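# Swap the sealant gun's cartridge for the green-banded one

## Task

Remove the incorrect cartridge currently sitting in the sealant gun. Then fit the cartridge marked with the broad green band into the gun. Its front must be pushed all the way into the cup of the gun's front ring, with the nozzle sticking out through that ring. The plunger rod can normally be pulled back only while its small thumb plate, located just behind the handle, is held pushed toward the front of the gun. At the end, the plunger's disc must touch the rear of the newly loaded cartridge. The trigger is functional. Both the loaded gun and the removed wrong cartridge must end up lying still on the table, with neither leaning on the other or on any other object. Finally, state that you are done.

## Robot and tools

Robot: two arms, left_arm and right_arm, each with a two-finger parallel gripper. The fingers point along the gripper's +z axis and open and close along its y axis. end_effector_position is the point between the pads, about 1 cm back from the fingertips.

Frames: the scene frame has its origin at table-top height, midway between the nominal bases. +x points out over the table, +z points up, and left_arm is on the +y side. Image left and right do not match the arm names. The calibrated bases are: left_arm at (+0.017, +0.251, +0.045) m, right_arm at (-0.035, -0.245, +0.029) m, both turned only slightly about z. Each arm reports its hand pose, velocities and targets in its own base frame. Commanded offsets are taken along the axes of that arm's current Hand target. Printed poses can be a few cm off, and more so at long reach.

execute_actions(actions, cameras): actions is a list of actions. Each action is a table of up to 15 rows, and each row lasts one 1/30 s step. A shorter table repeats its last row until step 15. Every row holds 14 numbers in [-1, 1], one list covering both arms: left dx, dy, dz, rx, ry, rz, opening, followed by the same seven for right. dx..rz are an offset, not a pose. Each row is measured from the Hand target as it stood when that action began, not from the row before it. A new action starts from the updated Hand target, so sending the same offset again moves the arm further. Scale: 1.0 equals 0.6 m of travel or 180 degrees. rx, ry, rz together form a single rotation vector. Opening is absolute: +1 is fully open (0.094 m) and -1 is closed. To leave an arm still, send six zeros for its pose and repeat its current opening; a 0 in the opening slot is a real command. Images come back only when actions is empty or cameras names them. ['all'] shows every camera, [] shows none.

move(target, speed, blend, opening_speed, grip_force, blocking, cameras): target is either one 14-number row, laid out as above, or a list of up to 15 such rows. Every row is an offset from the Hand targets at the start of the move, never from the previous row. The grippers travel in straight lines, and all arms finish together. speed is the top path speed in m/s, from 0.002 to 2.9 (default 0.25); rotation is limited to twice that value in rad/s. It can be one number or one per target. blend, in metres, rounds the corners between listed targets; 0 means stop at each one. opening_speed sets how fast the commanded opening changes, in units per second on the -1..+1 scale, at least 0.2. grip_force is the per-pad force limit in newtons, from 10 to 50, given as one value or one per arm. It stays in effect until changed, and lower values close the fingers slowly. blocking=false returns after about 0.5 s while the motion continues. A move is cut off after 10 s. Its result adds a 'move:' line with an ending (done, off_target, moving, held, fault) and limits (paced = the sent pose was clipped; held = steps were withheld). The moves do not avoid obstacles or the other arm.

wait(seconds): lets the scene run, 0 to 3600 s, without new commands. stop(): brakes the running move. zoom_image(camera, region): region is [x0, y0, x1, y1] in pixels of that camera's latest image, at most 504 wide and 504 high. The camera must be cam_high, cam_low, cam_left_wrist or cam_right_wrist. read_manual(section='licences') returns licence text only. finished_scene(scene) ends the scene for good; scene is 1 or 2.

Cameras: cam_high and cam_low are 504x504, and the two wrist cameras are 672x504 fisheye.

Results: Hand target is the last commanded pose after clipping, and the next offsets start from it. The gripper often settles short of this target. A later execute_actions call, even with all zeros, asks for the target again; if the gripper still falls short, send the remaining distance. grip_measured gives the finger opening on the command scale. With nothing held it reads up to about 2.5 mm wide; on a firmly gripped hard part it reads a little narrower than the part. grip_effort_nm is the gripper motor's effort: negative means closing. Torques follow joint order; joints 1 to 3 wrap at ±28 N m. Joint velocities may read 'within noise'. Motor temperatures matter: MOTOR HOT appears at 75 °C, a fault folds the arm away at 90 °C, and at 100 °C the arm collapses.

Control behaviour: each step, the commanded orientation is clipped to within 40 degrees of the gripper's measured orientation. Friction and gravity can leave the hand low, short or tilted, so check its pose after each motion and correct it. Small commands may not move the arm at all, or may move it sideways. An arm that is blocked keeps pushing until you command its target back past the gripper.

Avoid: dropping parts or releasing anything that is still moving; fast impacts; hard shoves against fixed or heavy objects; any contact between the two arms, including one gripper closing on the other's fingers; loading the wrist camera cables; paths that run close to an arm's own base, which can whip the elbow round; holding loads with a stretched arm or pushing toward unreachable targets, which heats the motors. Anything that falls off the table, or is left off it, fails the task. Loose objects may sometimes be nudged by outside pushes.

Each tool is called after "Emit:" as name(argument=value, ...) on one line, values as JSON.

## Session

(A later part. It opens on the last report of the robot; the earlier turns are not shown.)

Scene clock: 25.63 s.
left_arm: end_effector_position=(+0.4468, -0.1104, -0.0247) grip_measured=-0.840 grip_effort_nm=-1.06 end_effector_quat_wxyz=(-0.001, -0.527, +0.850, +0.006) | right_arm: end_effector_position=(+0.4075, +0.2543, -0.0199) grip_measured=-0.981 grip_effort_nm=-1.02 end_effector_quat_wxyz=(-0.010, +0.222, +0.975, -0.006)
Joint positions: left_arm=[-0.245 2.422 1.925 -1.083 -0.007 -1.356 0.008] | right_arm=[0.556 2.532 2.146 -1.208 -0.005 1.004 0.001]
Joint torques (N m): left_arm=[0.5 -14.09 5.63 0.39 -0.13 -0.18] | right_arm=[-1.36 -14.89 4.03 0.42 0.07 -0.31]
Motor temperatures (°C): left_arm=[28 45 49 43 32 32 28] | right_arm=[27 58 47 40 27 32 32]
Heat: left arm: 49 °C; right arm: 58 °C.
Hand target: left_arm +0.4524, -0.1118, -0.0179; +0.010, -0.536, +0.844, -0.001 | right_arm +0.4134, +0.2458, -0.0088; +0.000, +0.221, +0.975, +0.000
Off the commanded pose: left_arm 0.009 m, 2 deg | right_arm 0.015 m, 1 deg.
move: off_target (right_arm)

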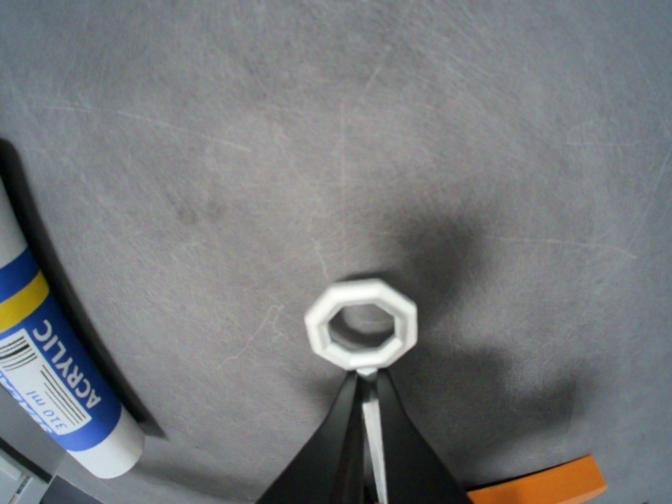

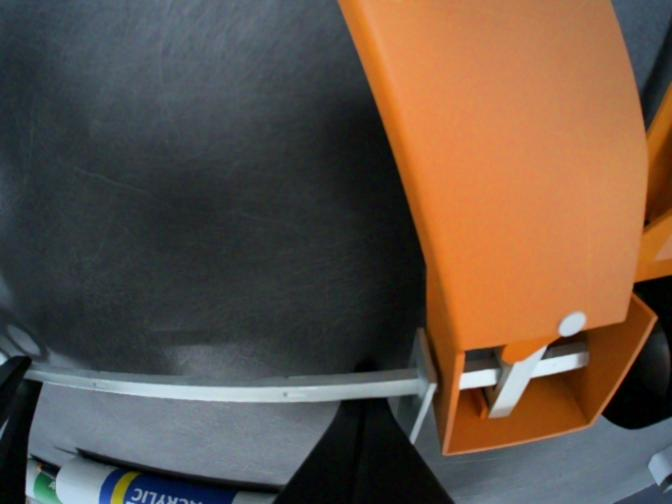

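Emit:
move(target=[0,0,0,0,0,0,-0.95,0,0,-0.025,0,0,0,-1], speed=0.05, cameras=["cam_right_wrist"])

Emit:
zoom_image(camera="cam_right_wrist", region=[250, 200, 550, 425])

Scene clock: 26.70 s.
left_arm: end_effector_position=(+0.4468, -0.1104, -0.0247) grip_measured=-0.840 grip_effort_nm=-1.06 end_effector_quat_wxyz=(-0.001, -0.527, +0.850, +0.006) | right_arm: end_effector_position=(+0.4076, +0.2544, -0.0192) grip_measured=-0.981 grip_effort_nm=-1.02 end_effector_quat_wxyz=(-0.009, +0.222, +0.975, -0.006)
Joint positions: left_arm=[-0.245 2.422 1.925 -1.083 -0.007 -1.356 0.008] | right_arm=[0.556 2.53 2.146 -1.208 -0.005 1.004 0.001]
Joint torques (N m): left_arm=[0.5 -14.09 5.63 0.39 -0.13 -0.18] | right_arm=[-1.35 -15.71 7.69 -0.03 0.07 -0.31]
Motor temperatures (°C): left_arm=[28 46 49 43 32 32 28] | right_arm=[27 59 46 40 27 32 32]
Heat: left arm: 49 °C; right arm: 59 °C.
Hand target: left_arm +0.4524, -0.1118, -0.0179; +0.010, -0.536, +0.844, -0.001 | right_arm +0.4134, +0.2458, +0.0062; +0.000, +0.221, +0.975, +0.000
Off the commanded pose: left_arm 0.009 m, 2 deg | right_arm 0.027 m, 1 deg.
move: off_target (right_arm)

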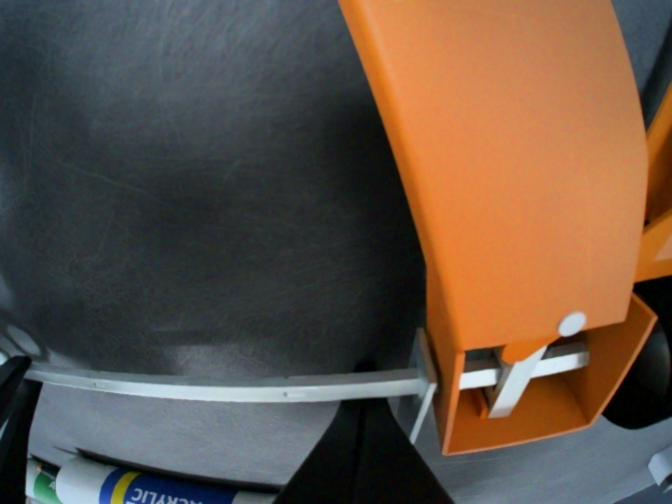

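Scaled by 1.680 from the camera's image (finer frame: 960x720).

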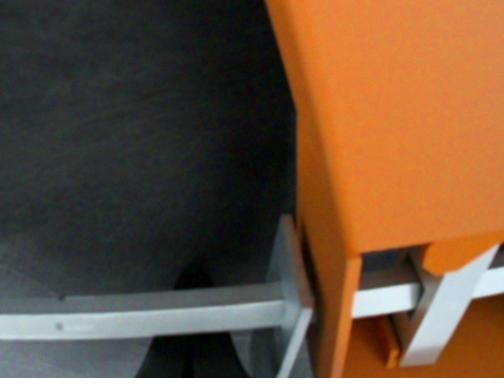

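Emit:
move(target=[0,0,0,0,0,0,-0.95,0,0,-0.025,0,0,0,-1], speed=0.05, cameras=["cam_right_wrist"])

Scene clock: 35.93 s.
left_arm: end_effector_position=(+0.4468, -0.1104, -0.0247) grip_measured=-0.840 grip_effort_nm=-1.06 end_effector_quat_wxyz=(-0.001, -0.527, +0.850, +0.006) | right_arm: end_effector_position=(+0.4054, +0.2530, -0.0102) grip_measured=-0.981 grip_effort_nm=-1.02 end_effector_quat_wxyz=(-0.015, +0.221, +0.975, -0.011)
Joint positions: left_arm=[-0.245 2.422 1.925 -1.083 -0.007 -1.356 0.008] | right_arm=[0.556 2.53 2.182 -1.259 -0.005 1.003 0.001]
Joint torques (N m): left_arm=[0.5 -14.09 5.63 0.39 -0.13 -0.18] | right_arm=[-1.35 -16.18 8.73 -0.09 0.07 -0.31]
Motor temperatures (°C): left_arm=[28 51 49 42 32 32 28] | right_arm=[27 64 47 39 27 32 33]
Heat: left arm: 51 °C; right arm: 64 °C.
Hand target: left_arm +0.4524, -0.1118, -0.0179; +0.010, -0.536, +0.844, -0.001 | right_arm +0.4134, +0.2458, +0.0212; +0.000, +0.221, +0.975, +0.000
Off the commanded pose: left_arm 0.009 m, 2 deg | right_arm 0.033 m, 2 deg.
move: off_target (right_arm)

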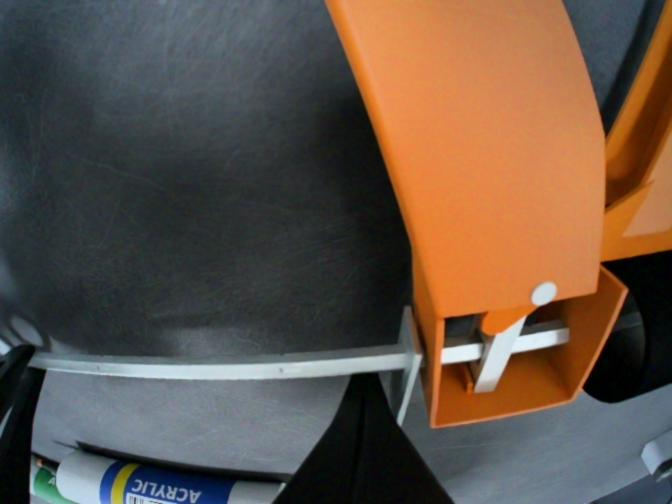

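Emit:
zoom_image(camera="cam_right_wrist", region=[330, 280, 530, 440])

Scaled by 2.520 from the camera's image (finer frame: 960x720).

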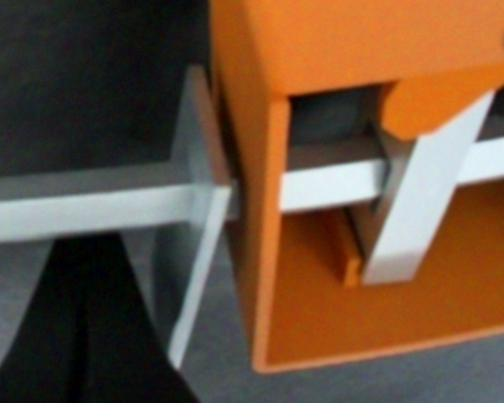

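Emit:
move(target=[0,0,0,0,0,0,-0.95,0,-0.017,0,0,0,0,-1], speed=0.05, cameras=["cam_right_wrist"])

Emit:
zoom_image(camera="cam_right_wrist", region=[330, 280, 530, 440])

Scene clock: 37.23 s.
left_arm: end_effector_position=(+0.4463, -0.1125, -0.0247) grip_measured=-0.840 grip_effort_nm=-1.06 end_effector_quat_wxyz=(-0.001, -0.525, +0.851, +0.006) | right_arm: end_effector_position=(+0.4065, +0.2475, -0.0021) grip_measured=-0.981 grip_effort_nm=-1.01 end_effector_quat_wxyz=(-0.010, +0.222, +0.975, -0.005)
Joint positions: left_arm=[-0.249 2.422 1.925 -1.083 -0.007 -1.356 0.008] | right_arm=[0.544 2.494 2.146 -1.245 -0.008 0.992 0.001]
Joint torques (N m): left_arm=[0.5 -14.08 5.61 0.39 -0.14 -0.18] | right_arm=[-1.2 -16.51 4.6 0.18 0.09 -0.32]
Motor temperatures (°C): left_arm=[28 52 49 42 32 32 28] | right_arm=[27 66 47 39 27 32 33]
Heat: left arm: 52 °C; right arm: 66 °C.
Hand target: left_arm +0.4524, -0.1118, -0.0179; +0.010, -0.536, +0.844, -0.001 | right_arm +0.4090, +0.2366, +0.0212; +0.000, +0.221, +0.975, +0.000
Off the commanded pose: left_arm 0.009 m, 2 deg | right_arm 0.026 m, 1 deg.
move: off_target (right_arm)

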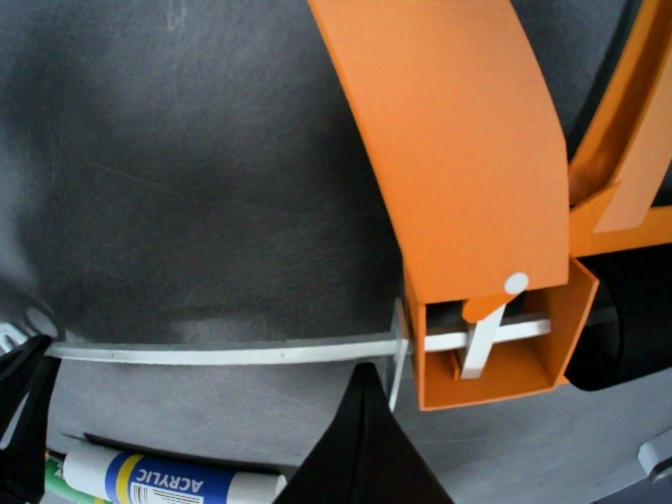

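Scaled by 2.520 from the camera's image (finer frame: 960x720).

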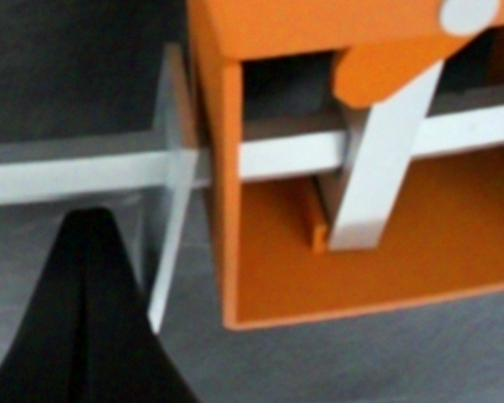

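Emit:
move(target=[0,0,0,0,0,0,-0.95,0,-0.017,0,0,0,0,-1], speed=0.05, cameras=["cam_right_wrist"])

Emit:
zoom_image(camera="cam_right_wrist", region=[330, 280, 530, 440])

Scene clock: 38.30 s.
left_arm: end_effector_position=(+0.4455, -0.1155, -0.0247) grip_measured=-0.840 grip_effort_nm=-1.06 end_effector_quat_wxyz=(-0.001, -0.523, +0.852, +0.005) | right_arm: end_effector_position=(+0.4071, +0.2433, -0.0002) grip_measured=-0.981 grip_effort_nm=-1.01 end_effector_quat_wxyz=(-0.002, +0.221, +0.975, +0.005)
Joint positions: left_arm=[-0.256 2.422 1.925 -1.083 -0.005 -1.356 0.008] | right_arm=[0.535 2.449 2.073 -1.19 -0.011 0.981 0.001]
Joint torques (N m): left_arm=[0.61 -14.09 5.63 0.39 -0.14 -0.18] | right_arm=[-1.51 -16.2 4.44 0.01 0.13 -0.33]
Motor temperatures (°C): left_arm=[28 52 49 42 32 32 29] | right_arm=[27 67 47 39 27 32 33]
Heat: left arm: 52 °C; right arm: 67 °C.
Hand target: left_arm +0.4524, -0.1118, -0.0179; +0.010, -0.536, +0.844, -0.001 | right_arm +0.4046, +0.2274, +0.0212; +0.000, +0.221, +0.975, +0.000
Off the commanded pose: left_arm 0.010 m, 2 deg | right_arm 0.027 m, 1 deg.
move: off_target (right_arm)

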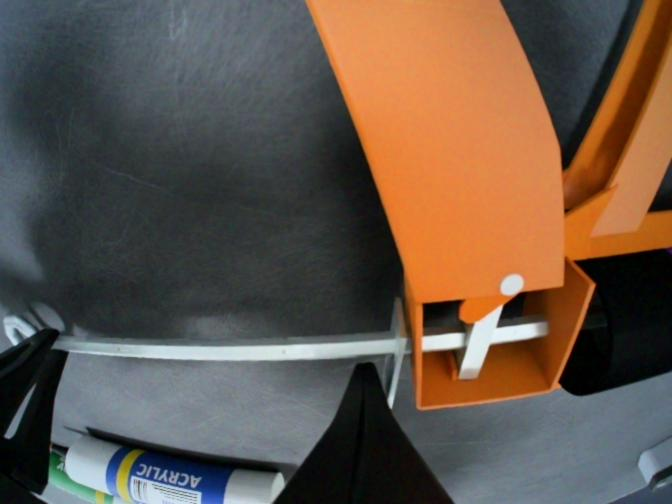

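Scaled by 2.520 from the camera's image (finer frame: 960x720).

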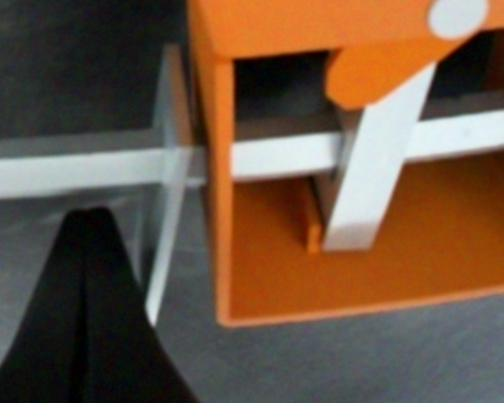

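Emit:
move(target=[-0.05,0,0,0,0,0,-0.95,0,0,0,0,0,0,-1], speed=0.05, cameras=["cam_right_wrist","cam_left_wrist"])

Emit:
zoom_image(camera="cam_right_wrist", region=[330, 280, 530, 440])

Scene clock: 39.63 s.
left_arm: end_effector_position=(+0.4458, -0.1106, -0.0237) grip_measured=-0.840 grip_effort_nm=-1.06 end_effector_quat_wxyz=(-0.014, -0.524, +0.852, -0.002) | right_arm: end_effector_position=(+0.4085, +0.2457, +0.0005) grip_measured=-0.981 grip_effort_nm=-1.02 end_effector_quat_wxyz=(-0.001, +0.221, +0.975, +0.012)
Joint positions: left_arm=[-0.234 2.425 1.934 -1.097 0.024 -1.337 0.007] | right_arm=[0.535 2.448 2.073 -1.181 -0.018 0.981 0.001]
Joint torques (N m): left_arm=[4 -12.25 8.32 0.29 -0.45 0.16] | right_arm=[-1.5 -16.03 4.55 -0.08 0.2 -0.33]
Motor temperatures (°C): left_arm=[28 52 49 41 32 32 29] | right_arm=[27 68 47 38 27 32 33]
Heat: left arm: 52 °C; right arm: 68 °C.
Hand target: left_arm +0.4651, -0.0847, -0.0175; +0.010, -0.536, +0.844, -0.001 | right_arm +0.4046, +0.2274, +0.0212; +0.000, +0.221, +0.975, +0.000
Off the commanded pose: left_arm 0.033 m, 3 deg | right_arm 0.028 m, 1 deg.
move: off_target (left_arm)
Images, in order (width x height): cam_left_wrist 672x504, cam_right_wrist 672x504.

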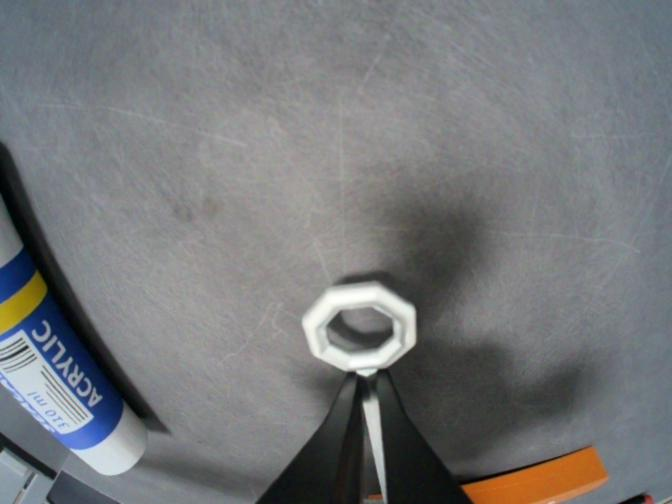

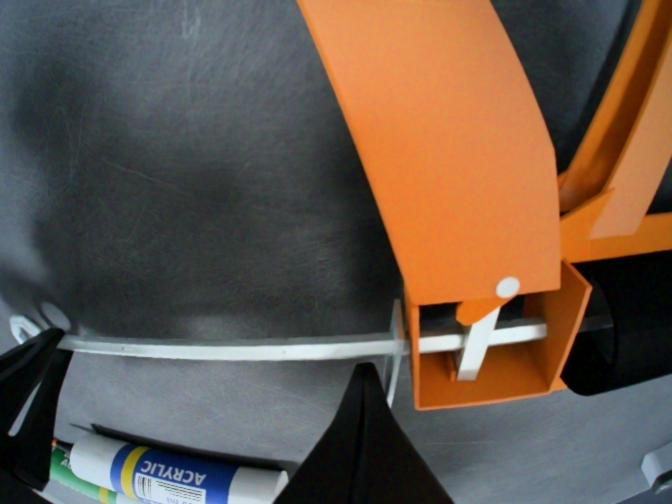

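Scaled by 2.520 from the camera's image (finer frame: 960x720).

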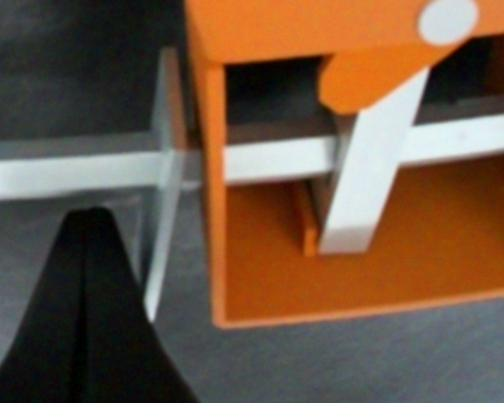

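Emit:
move(target=[-0.025,0,0,0,0,0,-0.95,0,-0.03,0.01,0,0,0,-1], speed=0.05, cameras=["cam_right_wrist"])

Emit:
zoom_image(camera="cam_right_wrist", region=[330, 280, 530, 440])

Scene clock: 41.13 s.
left_arm: end_effector_position=(+0.4461, -0.1099, -0.0236) grip_measured=-0.840 grip_effort_nm=-1.06 end_effector_quat_wxyz=(-0.030, -0.522, +0.853, -0.010) | right_arm: end_effector_position=(+0.4096, +0.2438, +0.0021) grip_measured=-0.981 grip_effort_nm=-1.01 end_effector_quat_wxyz=(+0.015, +0.216, +0.976, +0.038)
Joint positions: left_arm=[-0.22 2.439 1.959 -1.12 0.056 -1.317 0.007] | right_arm=[0.524 2.377 1.95 -1.07 -0.035 0.961 0.001]
Joint torques (N m): left_arm=[5.3 -12.42 8.49 0.36 -0.78 0.26] | right_arm=[-2.43 -15.01 3.75 -0.39 0.38 -0.36]
Motor temperatures (°C): left_arm=[28 52 49 41 32 32 29] | right_arm=[27 70 46 38 27 32 33]
Heat: left arm: 52 °C; right arm: 70 °C.
Hand target: left_arm +0.4715, -0.0711, -0.0172; +0.010, -0.536, +0.844, -0.001 | right_arm +0.3969, +0.2112, +0.0152; +0.000, +0.221, +0.975, +0.000
Off the commanded pose: left_arm 0.047 m, 5 deg | right_arm 0.037 m, 5 deg.
move: off_target (left_arm, right_arm)

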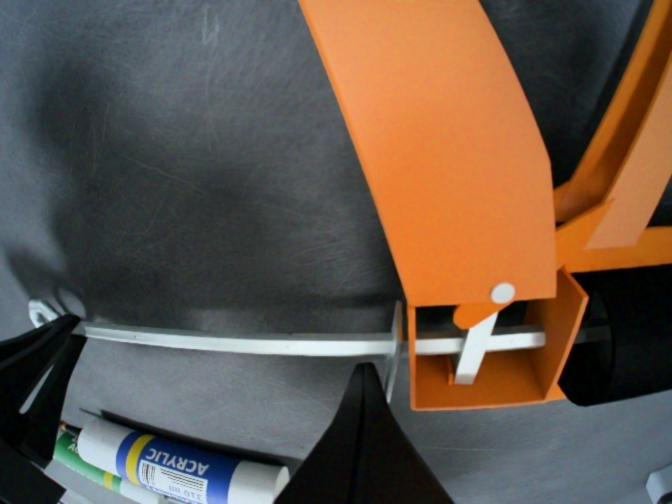

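Scaled by 2.520 from the camera's image (finer frame: 960x720).

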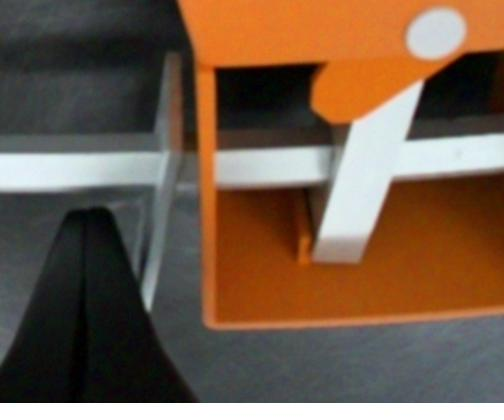

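Emit:
move(target=[-0.025,0,0,0,0,0,-0.95,0,-0.03,0.013,0,0,0,-1], speed=0.05, cameras=["cam_right_wrist"])

Emit:
zoom_image(camera="cam_right_wrist", region=[330, 280, 530, 440])

Scene clock: 42.63 s.
left_arm: end_effector_position=(+0.4462, -0.1084, -0.0242) grip_measured=-0.840 grip_effort_nm=-1.06 end_effector_quat_wxyz=(-0.046, -0.520, +0.853, -0.017) | right_arm: end_effector_position=(+0.4112, +0.2407, +0.0043) grip_measured=-0.981 grip_effort_nm=-1.01 end_effector_quat_wxyz=(+0.031, +0.212, +0.975, +0.065)
Joint positions: left_arm=[-0.205 2.456 1.985 -1.144 0.088 -1.297 0.007] | right_arm=[0.509 2.313 1.84 -0.966 -0.057 0.94 0.001]
Joint torques (N m): left_arm=[6.53 -12.68 8.69 0.43 -1.12 0.34] | right_arm=[-3.04 -13.81 3.14 -0.68 0.59 -0.39]
Motor temperatures (°C): left_arm=[28 53 50 41 32 32 29] | right_arm=[27 71 46 38 27 32 33]
Heat: left arm: 53 °C; right arm: 71 °C.
Hand target: left_arm +0.4779, -0.0575, -0.0170; +0.010, -0.536, +0.844, -0.001 | right_arm +0.3891, +0.1949, +0.0074; +0.000, +0.221, +0.975, +0.000
Off the commanded pose: left_arm 0.060 m, 7 deg | right_arm 0.051 m, 8 deg.
move: off_target (left_arm, right_arm)

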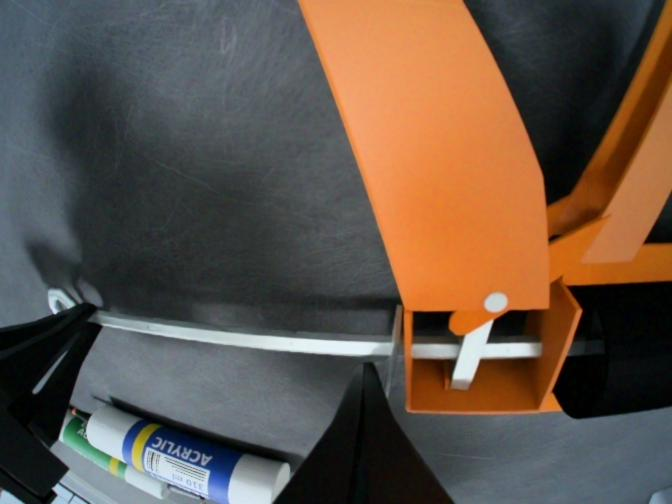

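Scaled by 2.520 from the camera's image (finer frame: 960x720).

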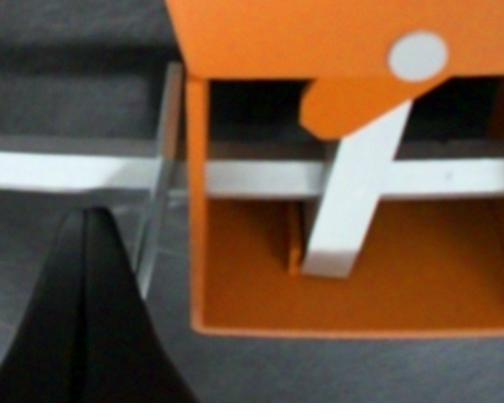

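Emit:
move(target=[0.08,0,0,0,0,0,-0.95,0,0.095,0,0,0,0,-1], speed=0.08, cameras=["cam_right_wrist"])

Emit:
zoom_image(camera="cam_right_wrist", region=[330, 240, 530, 400])

Scene clock: 45.03 s.
left_arm: end_effector_position=(+0.4471, -0.1046, -0.0271) grip_measured=-0.840 grip_effort_nm=-1.06 end_effector_quat_wxyz=(-0.030, -0.526, +0.850, -0.002) | right_arm: end_effector_position=(+0.4159, +0.2451, +0.0112) grip_measured=-0.981 grip_effort_nm=-1.01 end_effector_quat_wxyz=(+0.001, +0.218, +0.976, +0.017)
Joint positions: left_arm=[-0.213 2.455 1.973 -1.129 0.045 -1.32 0.007] | right_arm=[0.524 2.461 2.14 -1.225 -0.023 0.963 0.001]
Joint torques (N m): left_arm=[-0.16 -16.24 3.92 0.69 -0.66 -0.28] | right_arm=[0.4 -10.13 8.84 0.13 0.28 -0.01]
Motor temperatures (°C): left_arm=[28 54 50 41 32 31 29] | right_arm=[27 71 46 38 27 32 33]
Heat: left arm: 54 °C; right arm: 71 °C.
Hand target: left_arm +0.4575, -0.1010, -0.0177; +0.010, -0.536, +0.844, -0.001 | right_arm +0.4137, +0.2464, +0.0074; +0.000, +0.221, +0.975, +0.000
Off the commanded pose: left_arm 0.014 m, 5 deg | right_arm 0.005 m, 2 deg.
move: off_target (left_arm)

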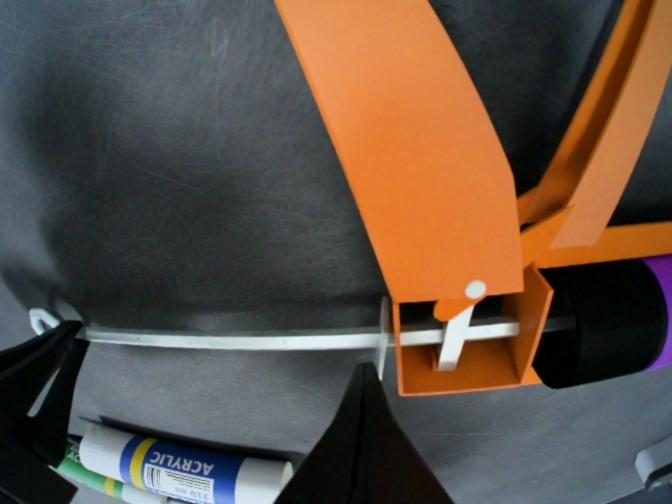

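Scaled by 2.520 from the camera's image (finer frame: 960x720).

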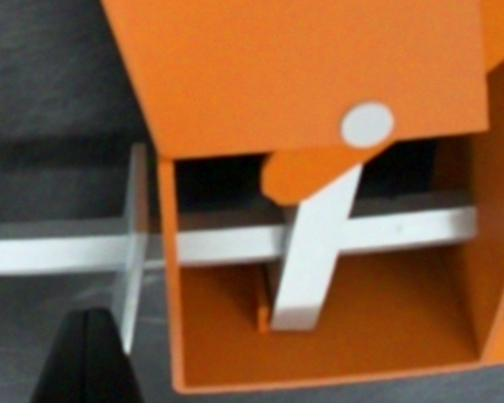

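Emit:
move(target=[0,0,0,0,0,0,-0.95,0,0.01,-0.1,0,0,0,-0.49], speed=0.1, cameras=["cam_right_wrist","cam_low"])

Emit:
zoom_image(camera="cam_right_wrist", region=[330, 180, 530, 340])

Scene clock: 47.13 s.
left_arm: end_effector_position=(+0.4472, -0.1043, -0.0271) grip_measured=-0.840 grip_effort_nm=-1.06 end_effector_quat_wxyz=(-0.030, -0.527, +0.849, -0.002) | right_arm: end_effector_position=(+0.4138, +0.2495, +0.0683) grip_measured=-0.492 grip_effort_nm=0.10 end_effector_quat_wxyz=(-0.008, +0.217, +0.976, +0.007)
Joint positions: left_arm=[-0.213 2.455 1.973 -1.129 0.044 -1.322 0.007] | right_arm=[0.535 2.534 2.501 -1.539 -0.021 0.972 0.024]
Joint torques (N m): left_arm=[-0.16 -16.24 3.9 0.69 -0.65 -0.27] | right_arm=[0.4 -10.48 8.99 0.27 0.26 -0.02]
Motor temperatures (°C): left_arm=[28 55 50 41 32 31 29] | right_arm=[27 71 47 38 27 32 33]
Heat: left arm: 55 °C; right arm: 71 °C.
Hand target: left_arm +0.4575, -0.1010, -0.0177; +0.010, -0.536, +0.844, -0.001 | right_arm +0.4163, +0.2518, +0.0674; +0.000, +0.221, +0.975, +0.000
Off the commanded pose: left_arm 0.014 m, 5 deg | right_arm 0.004 m, 1 deg.
move: done
Images, in order (width x height): cam_low 504x504, cam_right_wrist 672x504.

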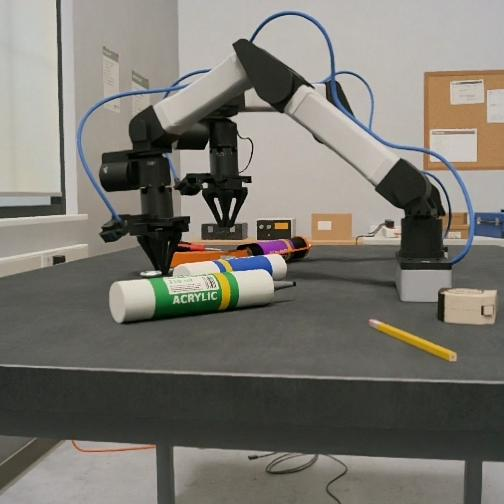

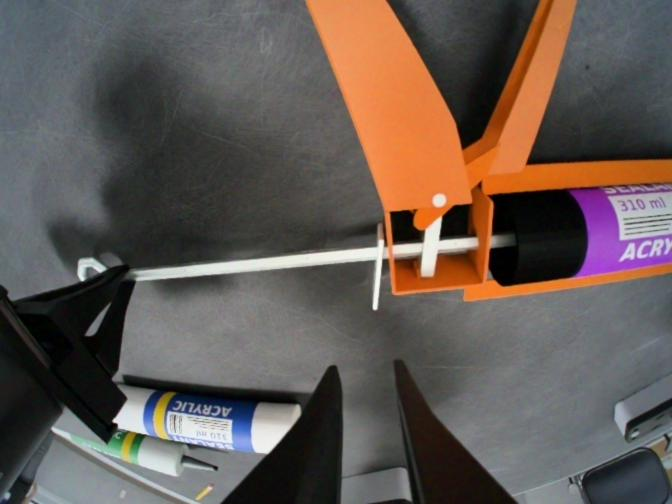

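Scaled by 2.520 from the camera's image (finer frame: 960x720).

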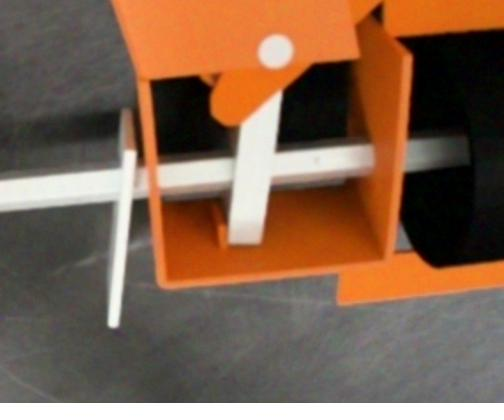

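Emit:
move(target=[0,0,0,0,0,0,-0.95,0,-0.1,0,0,0,0,-0.49], speed=0.15, cameras=["cam_right_wrist"])

Emit:
zoom_image(camera="cam_right_wrist", region=[250, 150, 450, 310])

Scene clock: 49.93 s.
left_arm: end_effector_position=(+0.4472, -0.1043, -0.0271) grip_measured=-0.840 grip_effort_nm=-1.06 end_effector_quat_wxyz=(-0.030, -0.527, +0.849, -0.002) | right_arm: end_effector_position=(+0.3844, +0.1947, +0.0495) grip_measured=-0.492 grip_effort_nm=0.10 end_effector_quat_wxyz=(-0.030, +0.233, +0.972, -0.015)
Joint positions: left_arm=[-0.213 2.455 1.973 -1.129 0.044 -1.322 0.007] | right_arm=[0.463 2.297 2.002 -1.342 -0.015 0.934 0.024]
Joint torques (N m): left_arm=[-0.14 -16.24 3.92 0.69 -0.65 -0.27] | right_arm=[-0.13 -14.65 4.98 0.52 0.19 -0.29]
Motor temperatures (°C): left_arm=[28 57 49 41 32 31 29] | right_arm=[27 72 47 38 27 32 33]
Heat: left arm: 57 °C; right arm: 72 °C.
Hand target: left_arm +0.4575, -0.1010, -0.0177; +0.010, -0.536, +0.844, -0.001 | right_arm +0.3904, +0.1977, +0.0674; +0.000, +0.221, +0.975, +0.000
Off the commanded pose: left_arm 0.014 m, 5 deg | right_arm 0.019 m, 4 deg.
move: off_target (right_arm)

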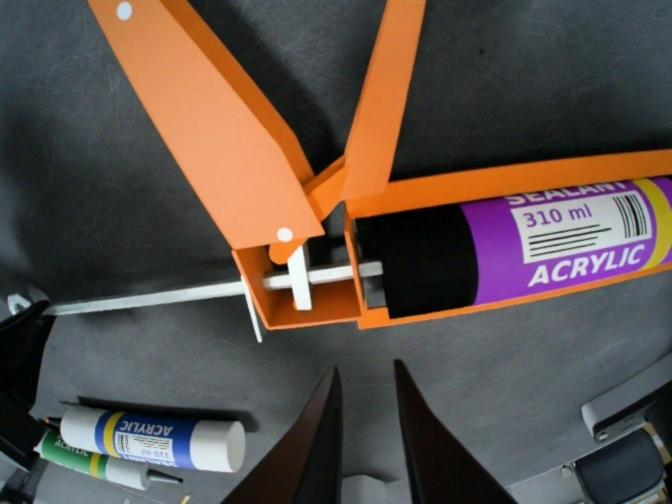

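Scaled by 2.520 from the camera's image (finer frame: 960x720).

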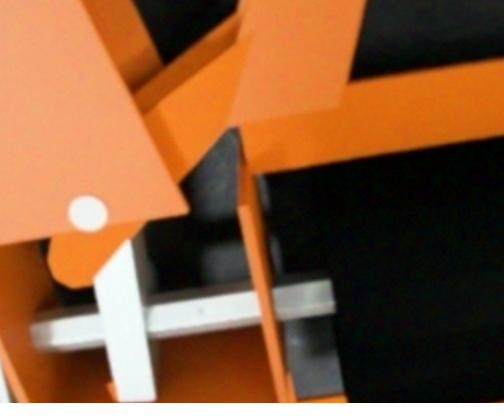

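Emit:
move(target=[[0,0,0,0,0,0,-0.95,0.0067,0.1152,0.012,0,0,0,-1],[0,0,0,0,0,0,-0.95,0.0067,0.1152,0.105,0,0,0,-1]], speed=0.15, cameras=["cam_right_wrist"])

Emit:
zoom_image(camera="cam_right_wrist", region=[330, 280, 530, 440])

Scene clock: 54.40 s.
left_arm: end_effector_position=(+0.4472, -0.1043, -0.0271) grip_measured=-0.840 grip_effort_nm=-1.06 end_effector_quat_wxyz=(-0.030, -0.527, +0.849, -0.002) | right_arm: end_effector_position=(+0.4075, +0.2636, -0.0022) grip_measured=-0.980 grip_effort_nm=-1.01 end_effector_quat_wxyz=(-0.019, +0.208, +0.978, -0.008)
Joint positions: left_arm=[-0.213 2.455 1.973 -1.129 0.044 -1.322 0.007] | right_arm=[0.569 2.575 2.297 -1.331 -0.015 0.988 0.001]
Joint torques (N m): left_arm=[-0.16 -16.24 3.92 0.68 -0.65 -0.27] | right_arm=[-0.23 -13.82 5.04 0.59 0.19 0]
Motor temperatures (°C): left_arm=[28 59 49 40 32 31 29] | right_arm=[27 74 47 38 27 32 33]
Heat: left arm: 59 °C; right arm: 74 °C.
Hand target: left_arm +0.4575, -0.1010, -0.0177; +0.010, -0.536, +0.844, -0.001 | right_arm +0.4166, +0.2617, +0.0044; +0.000, +0.221, +0.975, +0.000
Off the commanded pose: left_arm 0.014 m, 5 deg | right_arm 0.011 m, 3 deg.
move: off_target (right_arm)

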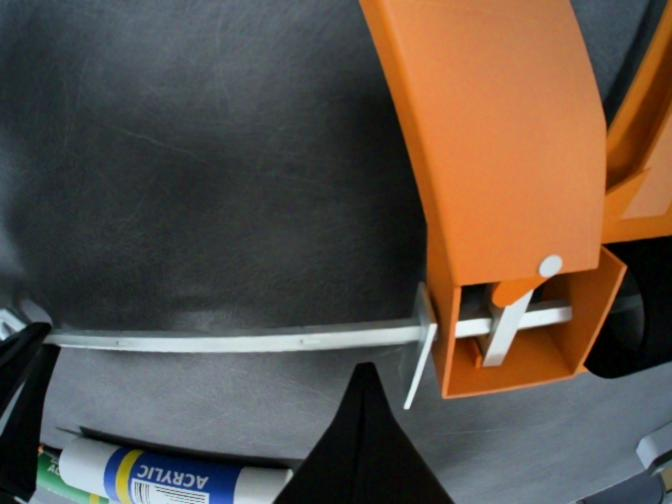

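Scaled by 2.520 from the camera's image (finer frame: 960x720).

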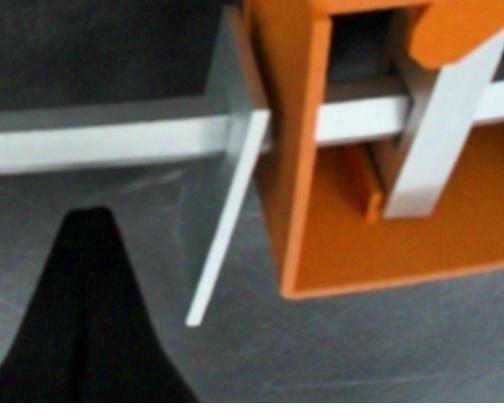

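Emit:
move(target=[[0,0,0,0,0,0,-0.95,-0.015,0,0,0,0,0,-1],[-0.12,0,0,0,0,0,-0.95,-0.015,-0.15,0,0,0,0,-1]], speed=0.08, blend=0.003, cameras=["cam_right_wrist"])

Emit:
zoom_image(camera="cam_right_wrist", region=[330, 280, 530, 440])

Scene clock: 56.67 s.
left_arm: end_effector_position=(+0.4593, -0.0894, -0.0252) grip_measured=-0.840 grip_effort_nm=-1.06 end_effector_quat_wxyz=(-0.046, -0.523, +0.851, -0.020) | right_arm: end_effector_position=(+0.4064, +0.2279, -0.0017) grip_measured=-0.981 grip_effort_nm=-1.01 end_effector_quat_wxyz=(+0.026, +0.206, +0.976, +0.069)
Joint positions: left_arm=[-0.159 2.498 2.057 -1.173 0.09 -1.259 0.007] | right_arm=[0.484 2.279 1.757 -0.92 -0.072 0.905 0.001]
Joint torques (N m): left_arm=[6.53 -13.2 8.81 0.39 -1.12 0.42] | right_arm=[-3.85 -13.94 3.17 -0.73 0.74 -0.38]
Motor temperatures (°C): left_arm=[28 59 49 40 32 31 29] | right_arm=[27 76 47 37 27 32 33]
Heat: left arm: 59 °C; right arm: 76 °C. Fold the right arm in close to its base, or ease its load, before you think long.
Hand target: left_arm +0.4881, -0.0358, -0.0166; +0.010, -0.536, +0.844, -0.001 | right_arm +0.3858, +0.1767, +0.0044; +0.000, +0.221, +0.975, +0.000
Off the commanded pose: left_arm 0.061 m, 7 deg | right_arm 0.056 m, 9 deg.
MOTOR HOT: joint 2 (shoulder) of the right arm reports 76 °C; the controller's stop level is 90 °C. To cool a motor, set the load down, stop pushing, or move to a pose that needs little force.
move: off_target (left_arm, right_arm)

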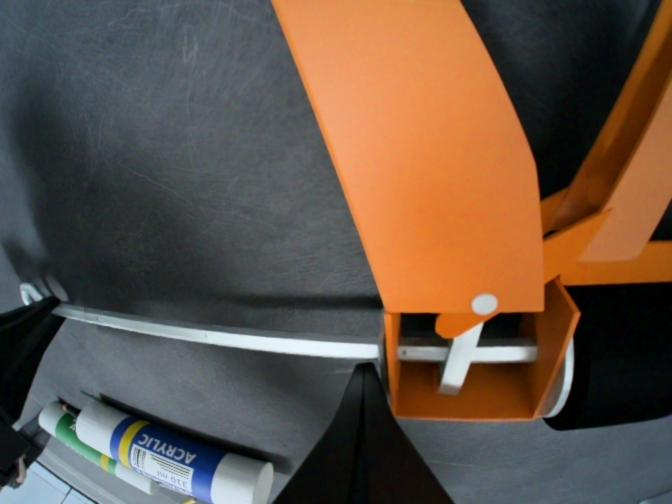

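Scaled by 2.520 from the camera's image (finer frame: 960x720).

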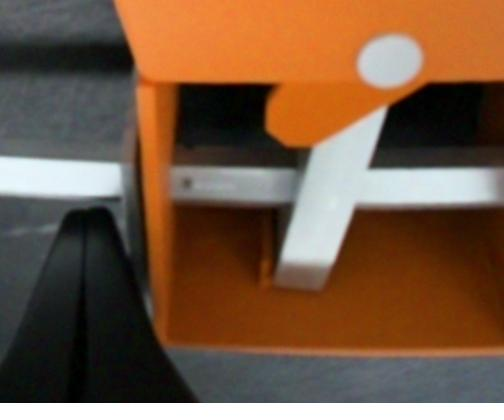

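Emit:
move(target=[[0.09,0,0,0,0,0,-0.95,0,0.14,0,0,0,0,-1],[0.09,0,0,0,0,0,-0.95,0,0.16,-0.2,0,0,0,-1]], speed=0.15, cameras=["cam_right_wrist","cam_left_wrist"])

Emit:
zoom_image(camera="cam_right_wrist", region=[330, 180, 530, 340])

Scene clock: 59.77 s.
left_arm: end_effector_position=(+0.4573, -0.0814, -0.0289) grip_measured=-0.840 grip_effort_nm=-1.06 end_effector_quat_wxyz=(-0.026, -0.534, +0.845, -0.002) | right_arm: end_effector_position=(+0.4240, +0.2617, +0.0872) grip_measured=-0.981 grip_effort_nm=-1.01 end_effector_quat_wxyz=(+0.019, +0.214, +0.976, +0.033)
Joint positions: left_arm=[-0.162 2.478 2.008 -1.138 0.038 -1.288 0.007] | right_arm=[0.546 2.546 2.599 -1.55 -0.021 0.978 0.001]
Joint torques (N m): left_arm=[-0.84 -16.75 3.86 0.62 -0.57 -0.22] | right_arm=[0.4 -16.73 8.94 0.42 0.24 0]
Motor temperatures (°C): left_arm=[28 60 49 40 32 31 29] | right_arm=[27 77 47 37 27 32 33]
Heat: left arm: 60 °C; right arm: 77 °C. Fold the right arm in close to its base, or ease its load, before you think long.
Hand target: left_arm +0.4651, -0.0847, -0.0175; +0.010, -0.536, +0.844, -0.001 | right_arm +0.4274, +0.2633, +0.1243; +0.000, +0.221, +0.975, +0.000
Off the commanded pose: left_arm 0.014 m, 4 deg | right_arm 0.037 m, 5 deg.
MOTOR HOT: still on. Joint 2 (shoulder) of the right arm reports 77 °C.
joint sent to its limit (right arm) — joint 4 (wrist pitch), lower limit. The joint targets are off in position and orientation.
move: off_target (left_arm, right_arm)
Images, in order (width x height): cam_left_wrist 672x504, cam_right_wrist 672x504.

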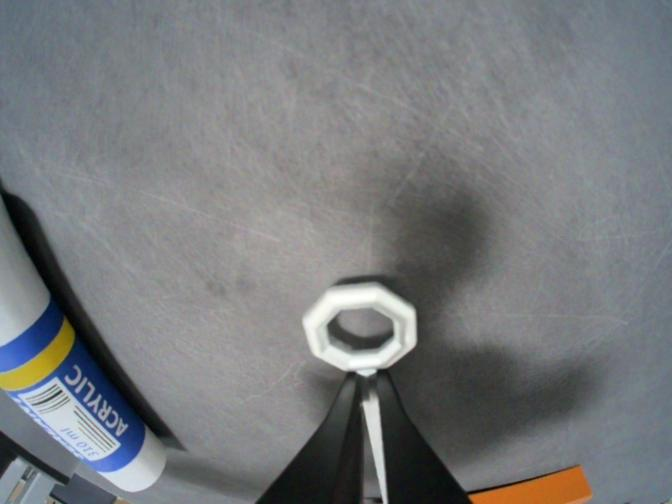

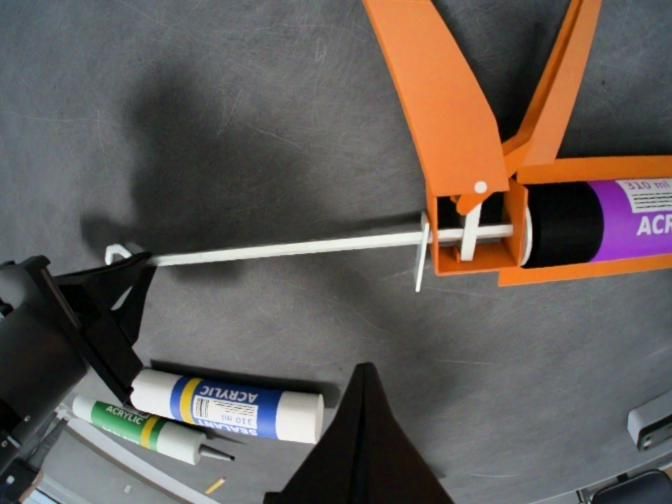

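Scaled by 2.520 from the camera's image (finer frame: 960x720).

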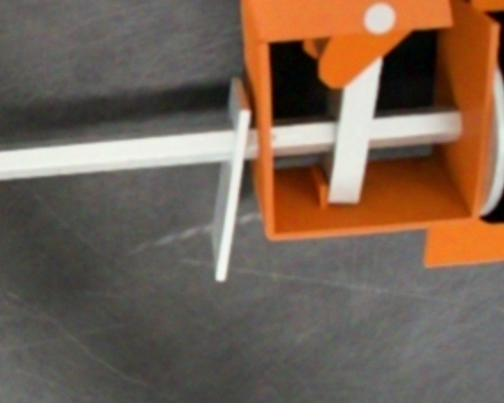

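Emit:
move(target=[[0,0,0,0,0,0,0.2,0.077,-0.523,-0.1,0,0,0,-1],[0,0,-0.25,0,0,0,0.2,0.077,-0.523,-0.1,0,0,0,1]], speed=0.25, cameras=["all"])

Scene clock: 65.03 s.
left_arm: end_effector_position=(+0.4657, -0.0830, +0.1125) grip_measured=+0.197 grip_effort_nm=0.11 end_effector_quat_wxyz=(+0.020, -0.534, +0.845, -0.025) | right_arm: end_effector_position=(+0.2565, +0.0037, +0.1802) grip_measured=+0.998 grip_effort_nm=0.10 end_effector_quat_wxyz=(-0.006, +0.230, +0.973, +0.006)
Joint positions: left_arm=[-0.173 2.396 2.427 -1.537 0.01 -1.301 0.056] | right_arm=[0.004 1.54 1.502 -1.543 -0.015 0.468 0.094]
Joint torques (N m): left_arm=[-0.29 -16.18 6.37 0.23 -0.29 -0.12] | right_arm=[-0.69 -7.17 4.83 0.29 0.16 -0.3]
Motor temperatures (°C): left_arm=[28 62 49 40 32 31 29] | right_arm=[27 76 47 37 27 32 33]
Heat: left arm: 62 °C; right arm: 76 °C. Fold the right arm in close to its base, or ease its load, before you think long.
Hand target: left_arm +0.4624, -0.0860, +0.1325; +0.010, -0.536, +0.844, -0.001 | right_arm +0.2503, +0.0002, +0.1845; +0.000, +0.221, +0.975, +0.000
Off the commanded pose: left_arm 0.020 m, 3 deg | right_arm 0.008 m, 1 deg.
MOTOR HOT: still on. Joint 2 (shoulder) of the right arm reports 76 °C.
joint sent to its limit (left arm) — joint 4 (wrist pitch), lower limit. The joint targets are off in position and orientation.
move: off_target (left_arm)

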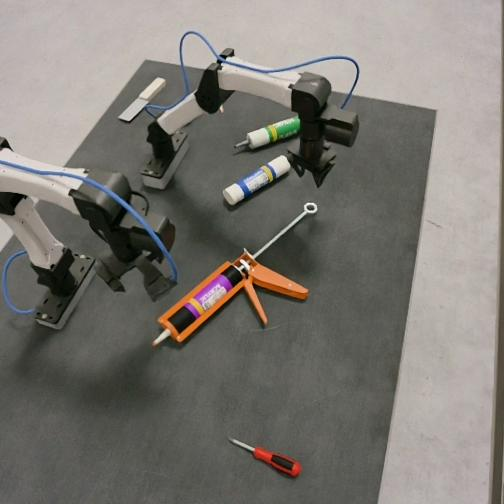

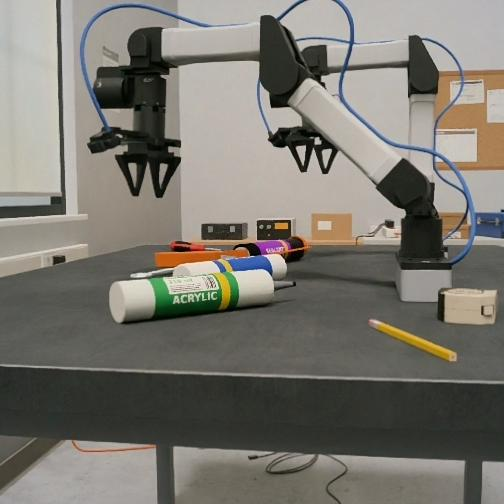

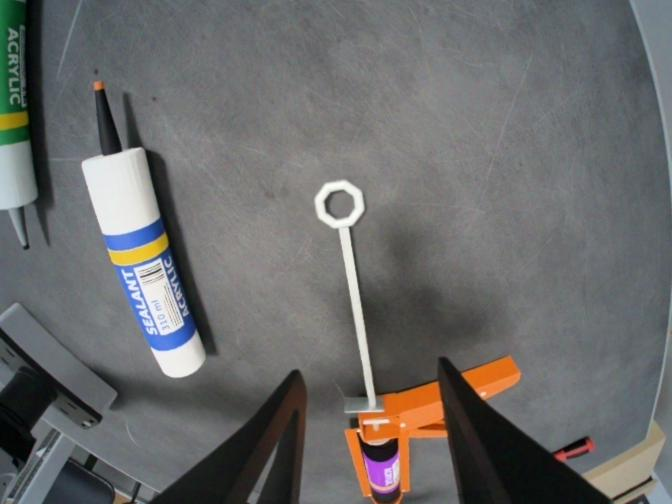

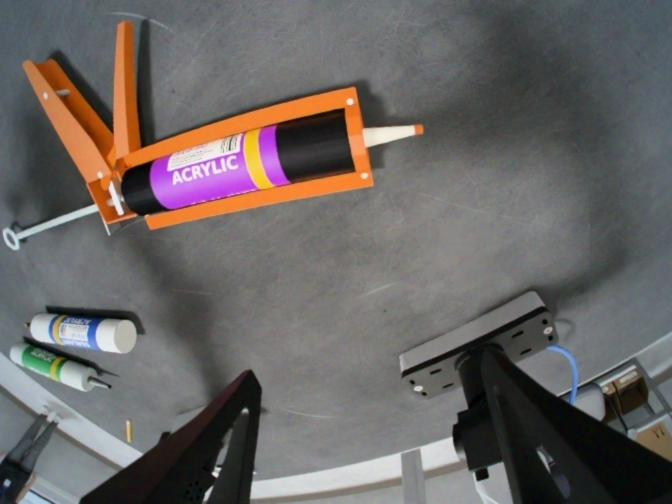

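Emit:
zoom_image(camera="cam_right_wrist", region=[90, 60, 330, 240])

Emit:
zoom_image(camera="cam_right_wrist", region=[230, 70, 440, 230])

Scaled by 2.100 from the camera's image (finer frame: 960x720).

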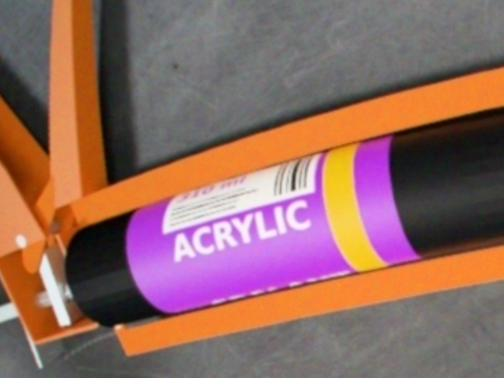

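Scaled by 2.400 from the camera's image (finer frame: 960x720).

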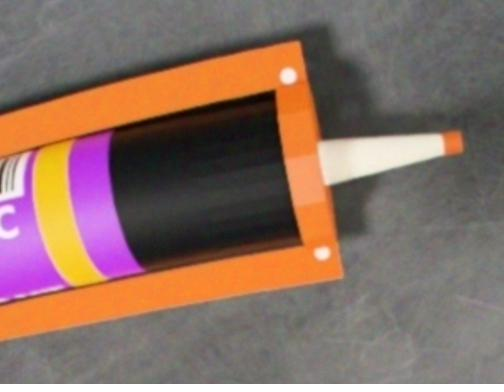

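Emit:
move(target=[-0.2445,0.4075,-0.117,0,0,0.361,1,-0.07,0.02,-0.05,0,0,0,1], speed=0.3, cameras=["cam_left_wrist","cam_right_wrist"])

Scene clock: 69.57 s.
left_arm: end_effector_position=(+0.3104, +0.1566, +0.1926) grip_measured=+0.998 grip_effort_nm=0.10 end_effector_quat_wxyz=(+0.034, -0.009, +0.999, +0.019) | right_arm: end_effector_position=(+0.2892, -0.0001, +0.2069) grip_measured=+0.998 grip_effort_nm=0.09 end_effector_quat_wxyz=(+0.040, +0.224, +0.974, +0.017)
Joint positions: left_arm=[0.465 1.824 1.869 -1.537 -0.004 0.447 0.094] | right_arm=[-0.01 1.599 1.668 -1.553 -0.015 0.443 0.094]
Joint torques (N m): left_arm=[0.73 -11.21 4.33 0.32 -0.03 0.12] | right_arm=[-0.84 -4.77 9.02 0.54 0.14 -0.31]
Motor temperatures (°C): left_arm=[28 61 49 39 32 31 28] | right_arm=[27 74 47 37 27 32 32]
Heat: left arm: 61 °C; right arm: 74 °C. Fold the right arm in close to its base, or ease its load, before you think long.
Hand target: left_arm +0.3022, +0.1501, +0.2019; +0.009, +0.001, +1.000, +0.004 | right_arm +0.2933, -0.0071, +0.2145; +0.000, +0.221, +0.975, +0.000
Off the commanded pose: left_arm 0.014 m, 4 deg | right_arm 0.011 m, 5 deg.
MOTOR HOT: still on. Joint 2 (shoulder) of the right arm reports 74 °C.
joint sent to its limit (left arm) — joint 4 (wrist pitch), lower limit. The joint targets are off in position, not in orientation.
joint sent to its limit (right arm) — joint 4 (wrist pitch), lower limit. The joint targets are off in position and orientation.
move: off_target (left_arm, right_arm)

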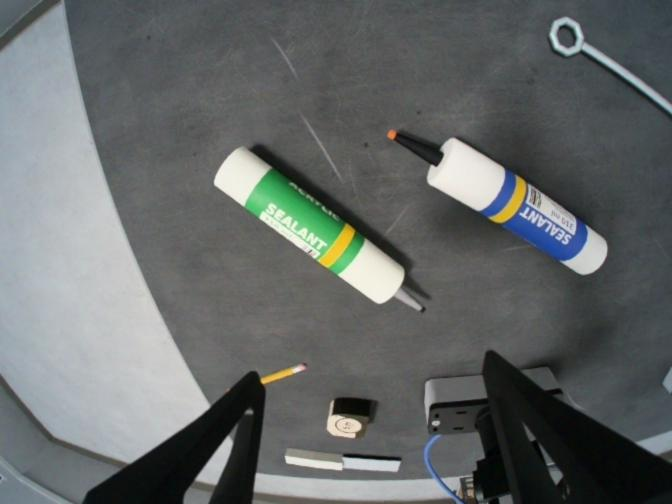

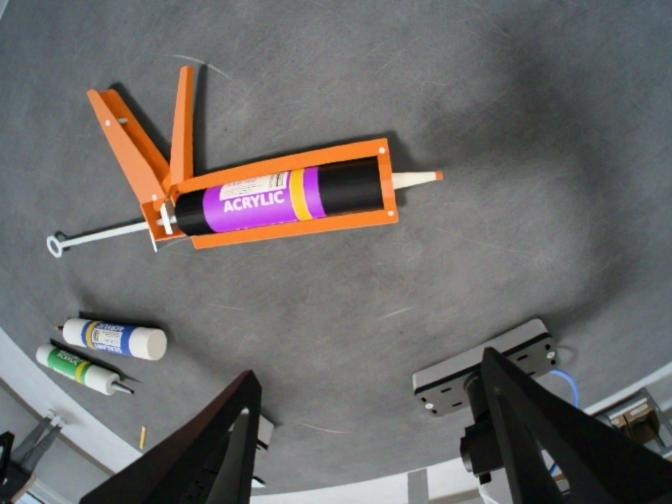

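Emit:
wait(seconds=25)

Scene clock: 94.63 s.
left_arm: end_effector_position=(+0.3104, +0.1566, +0.1926) grip_measured=+0.998 grip_effort_nm=0.10 end_effector_quat_wxyz=(+0.034, -0.009, +0.999, +0.019) | right_arm: end_effector_position=(+0.2892, -0.0001, +0.2069) grip_measured=+0.998 grip_effort_nm=0.10 end_effector_quat_wxyz=(+0.040, +0.224, +0.974, +0.017)
Joint positions: left_arm=[0.465 1.824 1.869 -1.537 -0.004 0.447 0.094] | right_arm=[-0.01 1.599 1.668 -1.553 -0.015 0.443 0.094]
Joint torques (N m): left_arm=[0.73 -11.22 4.31 0.32 -0.02 0.13] | right_arm=[-0.83 -4.77 9.01 0.54 0.14 -0.31]
Motor temperatures (°C): left_arm=[28 55 48 38 31 31 28] | right_arm=[27 62 48 36 27 31 31]
Heat: left arm: 55 °C; right arm: 62 °C.
Hand target: left_arm +0.3022, +0.1501, +0.2019; +0.009, +0.001, +1.000, +0.004 | right_arm +0.2933, -0.0071, +0.2145; +0.000, +0.221, +0.975, +0.000
Tool commands: left_gripper/opening=+1.0 right_gripper/opening=+1.0
Off the commanded pose: left_arm 0.014 m, 4 deg | right_arm 0.011 m, 5 deg.
MOTOR HOT: cleared for the motors of the right arm.
wait: 25.00 s; at rest by 0.10 s


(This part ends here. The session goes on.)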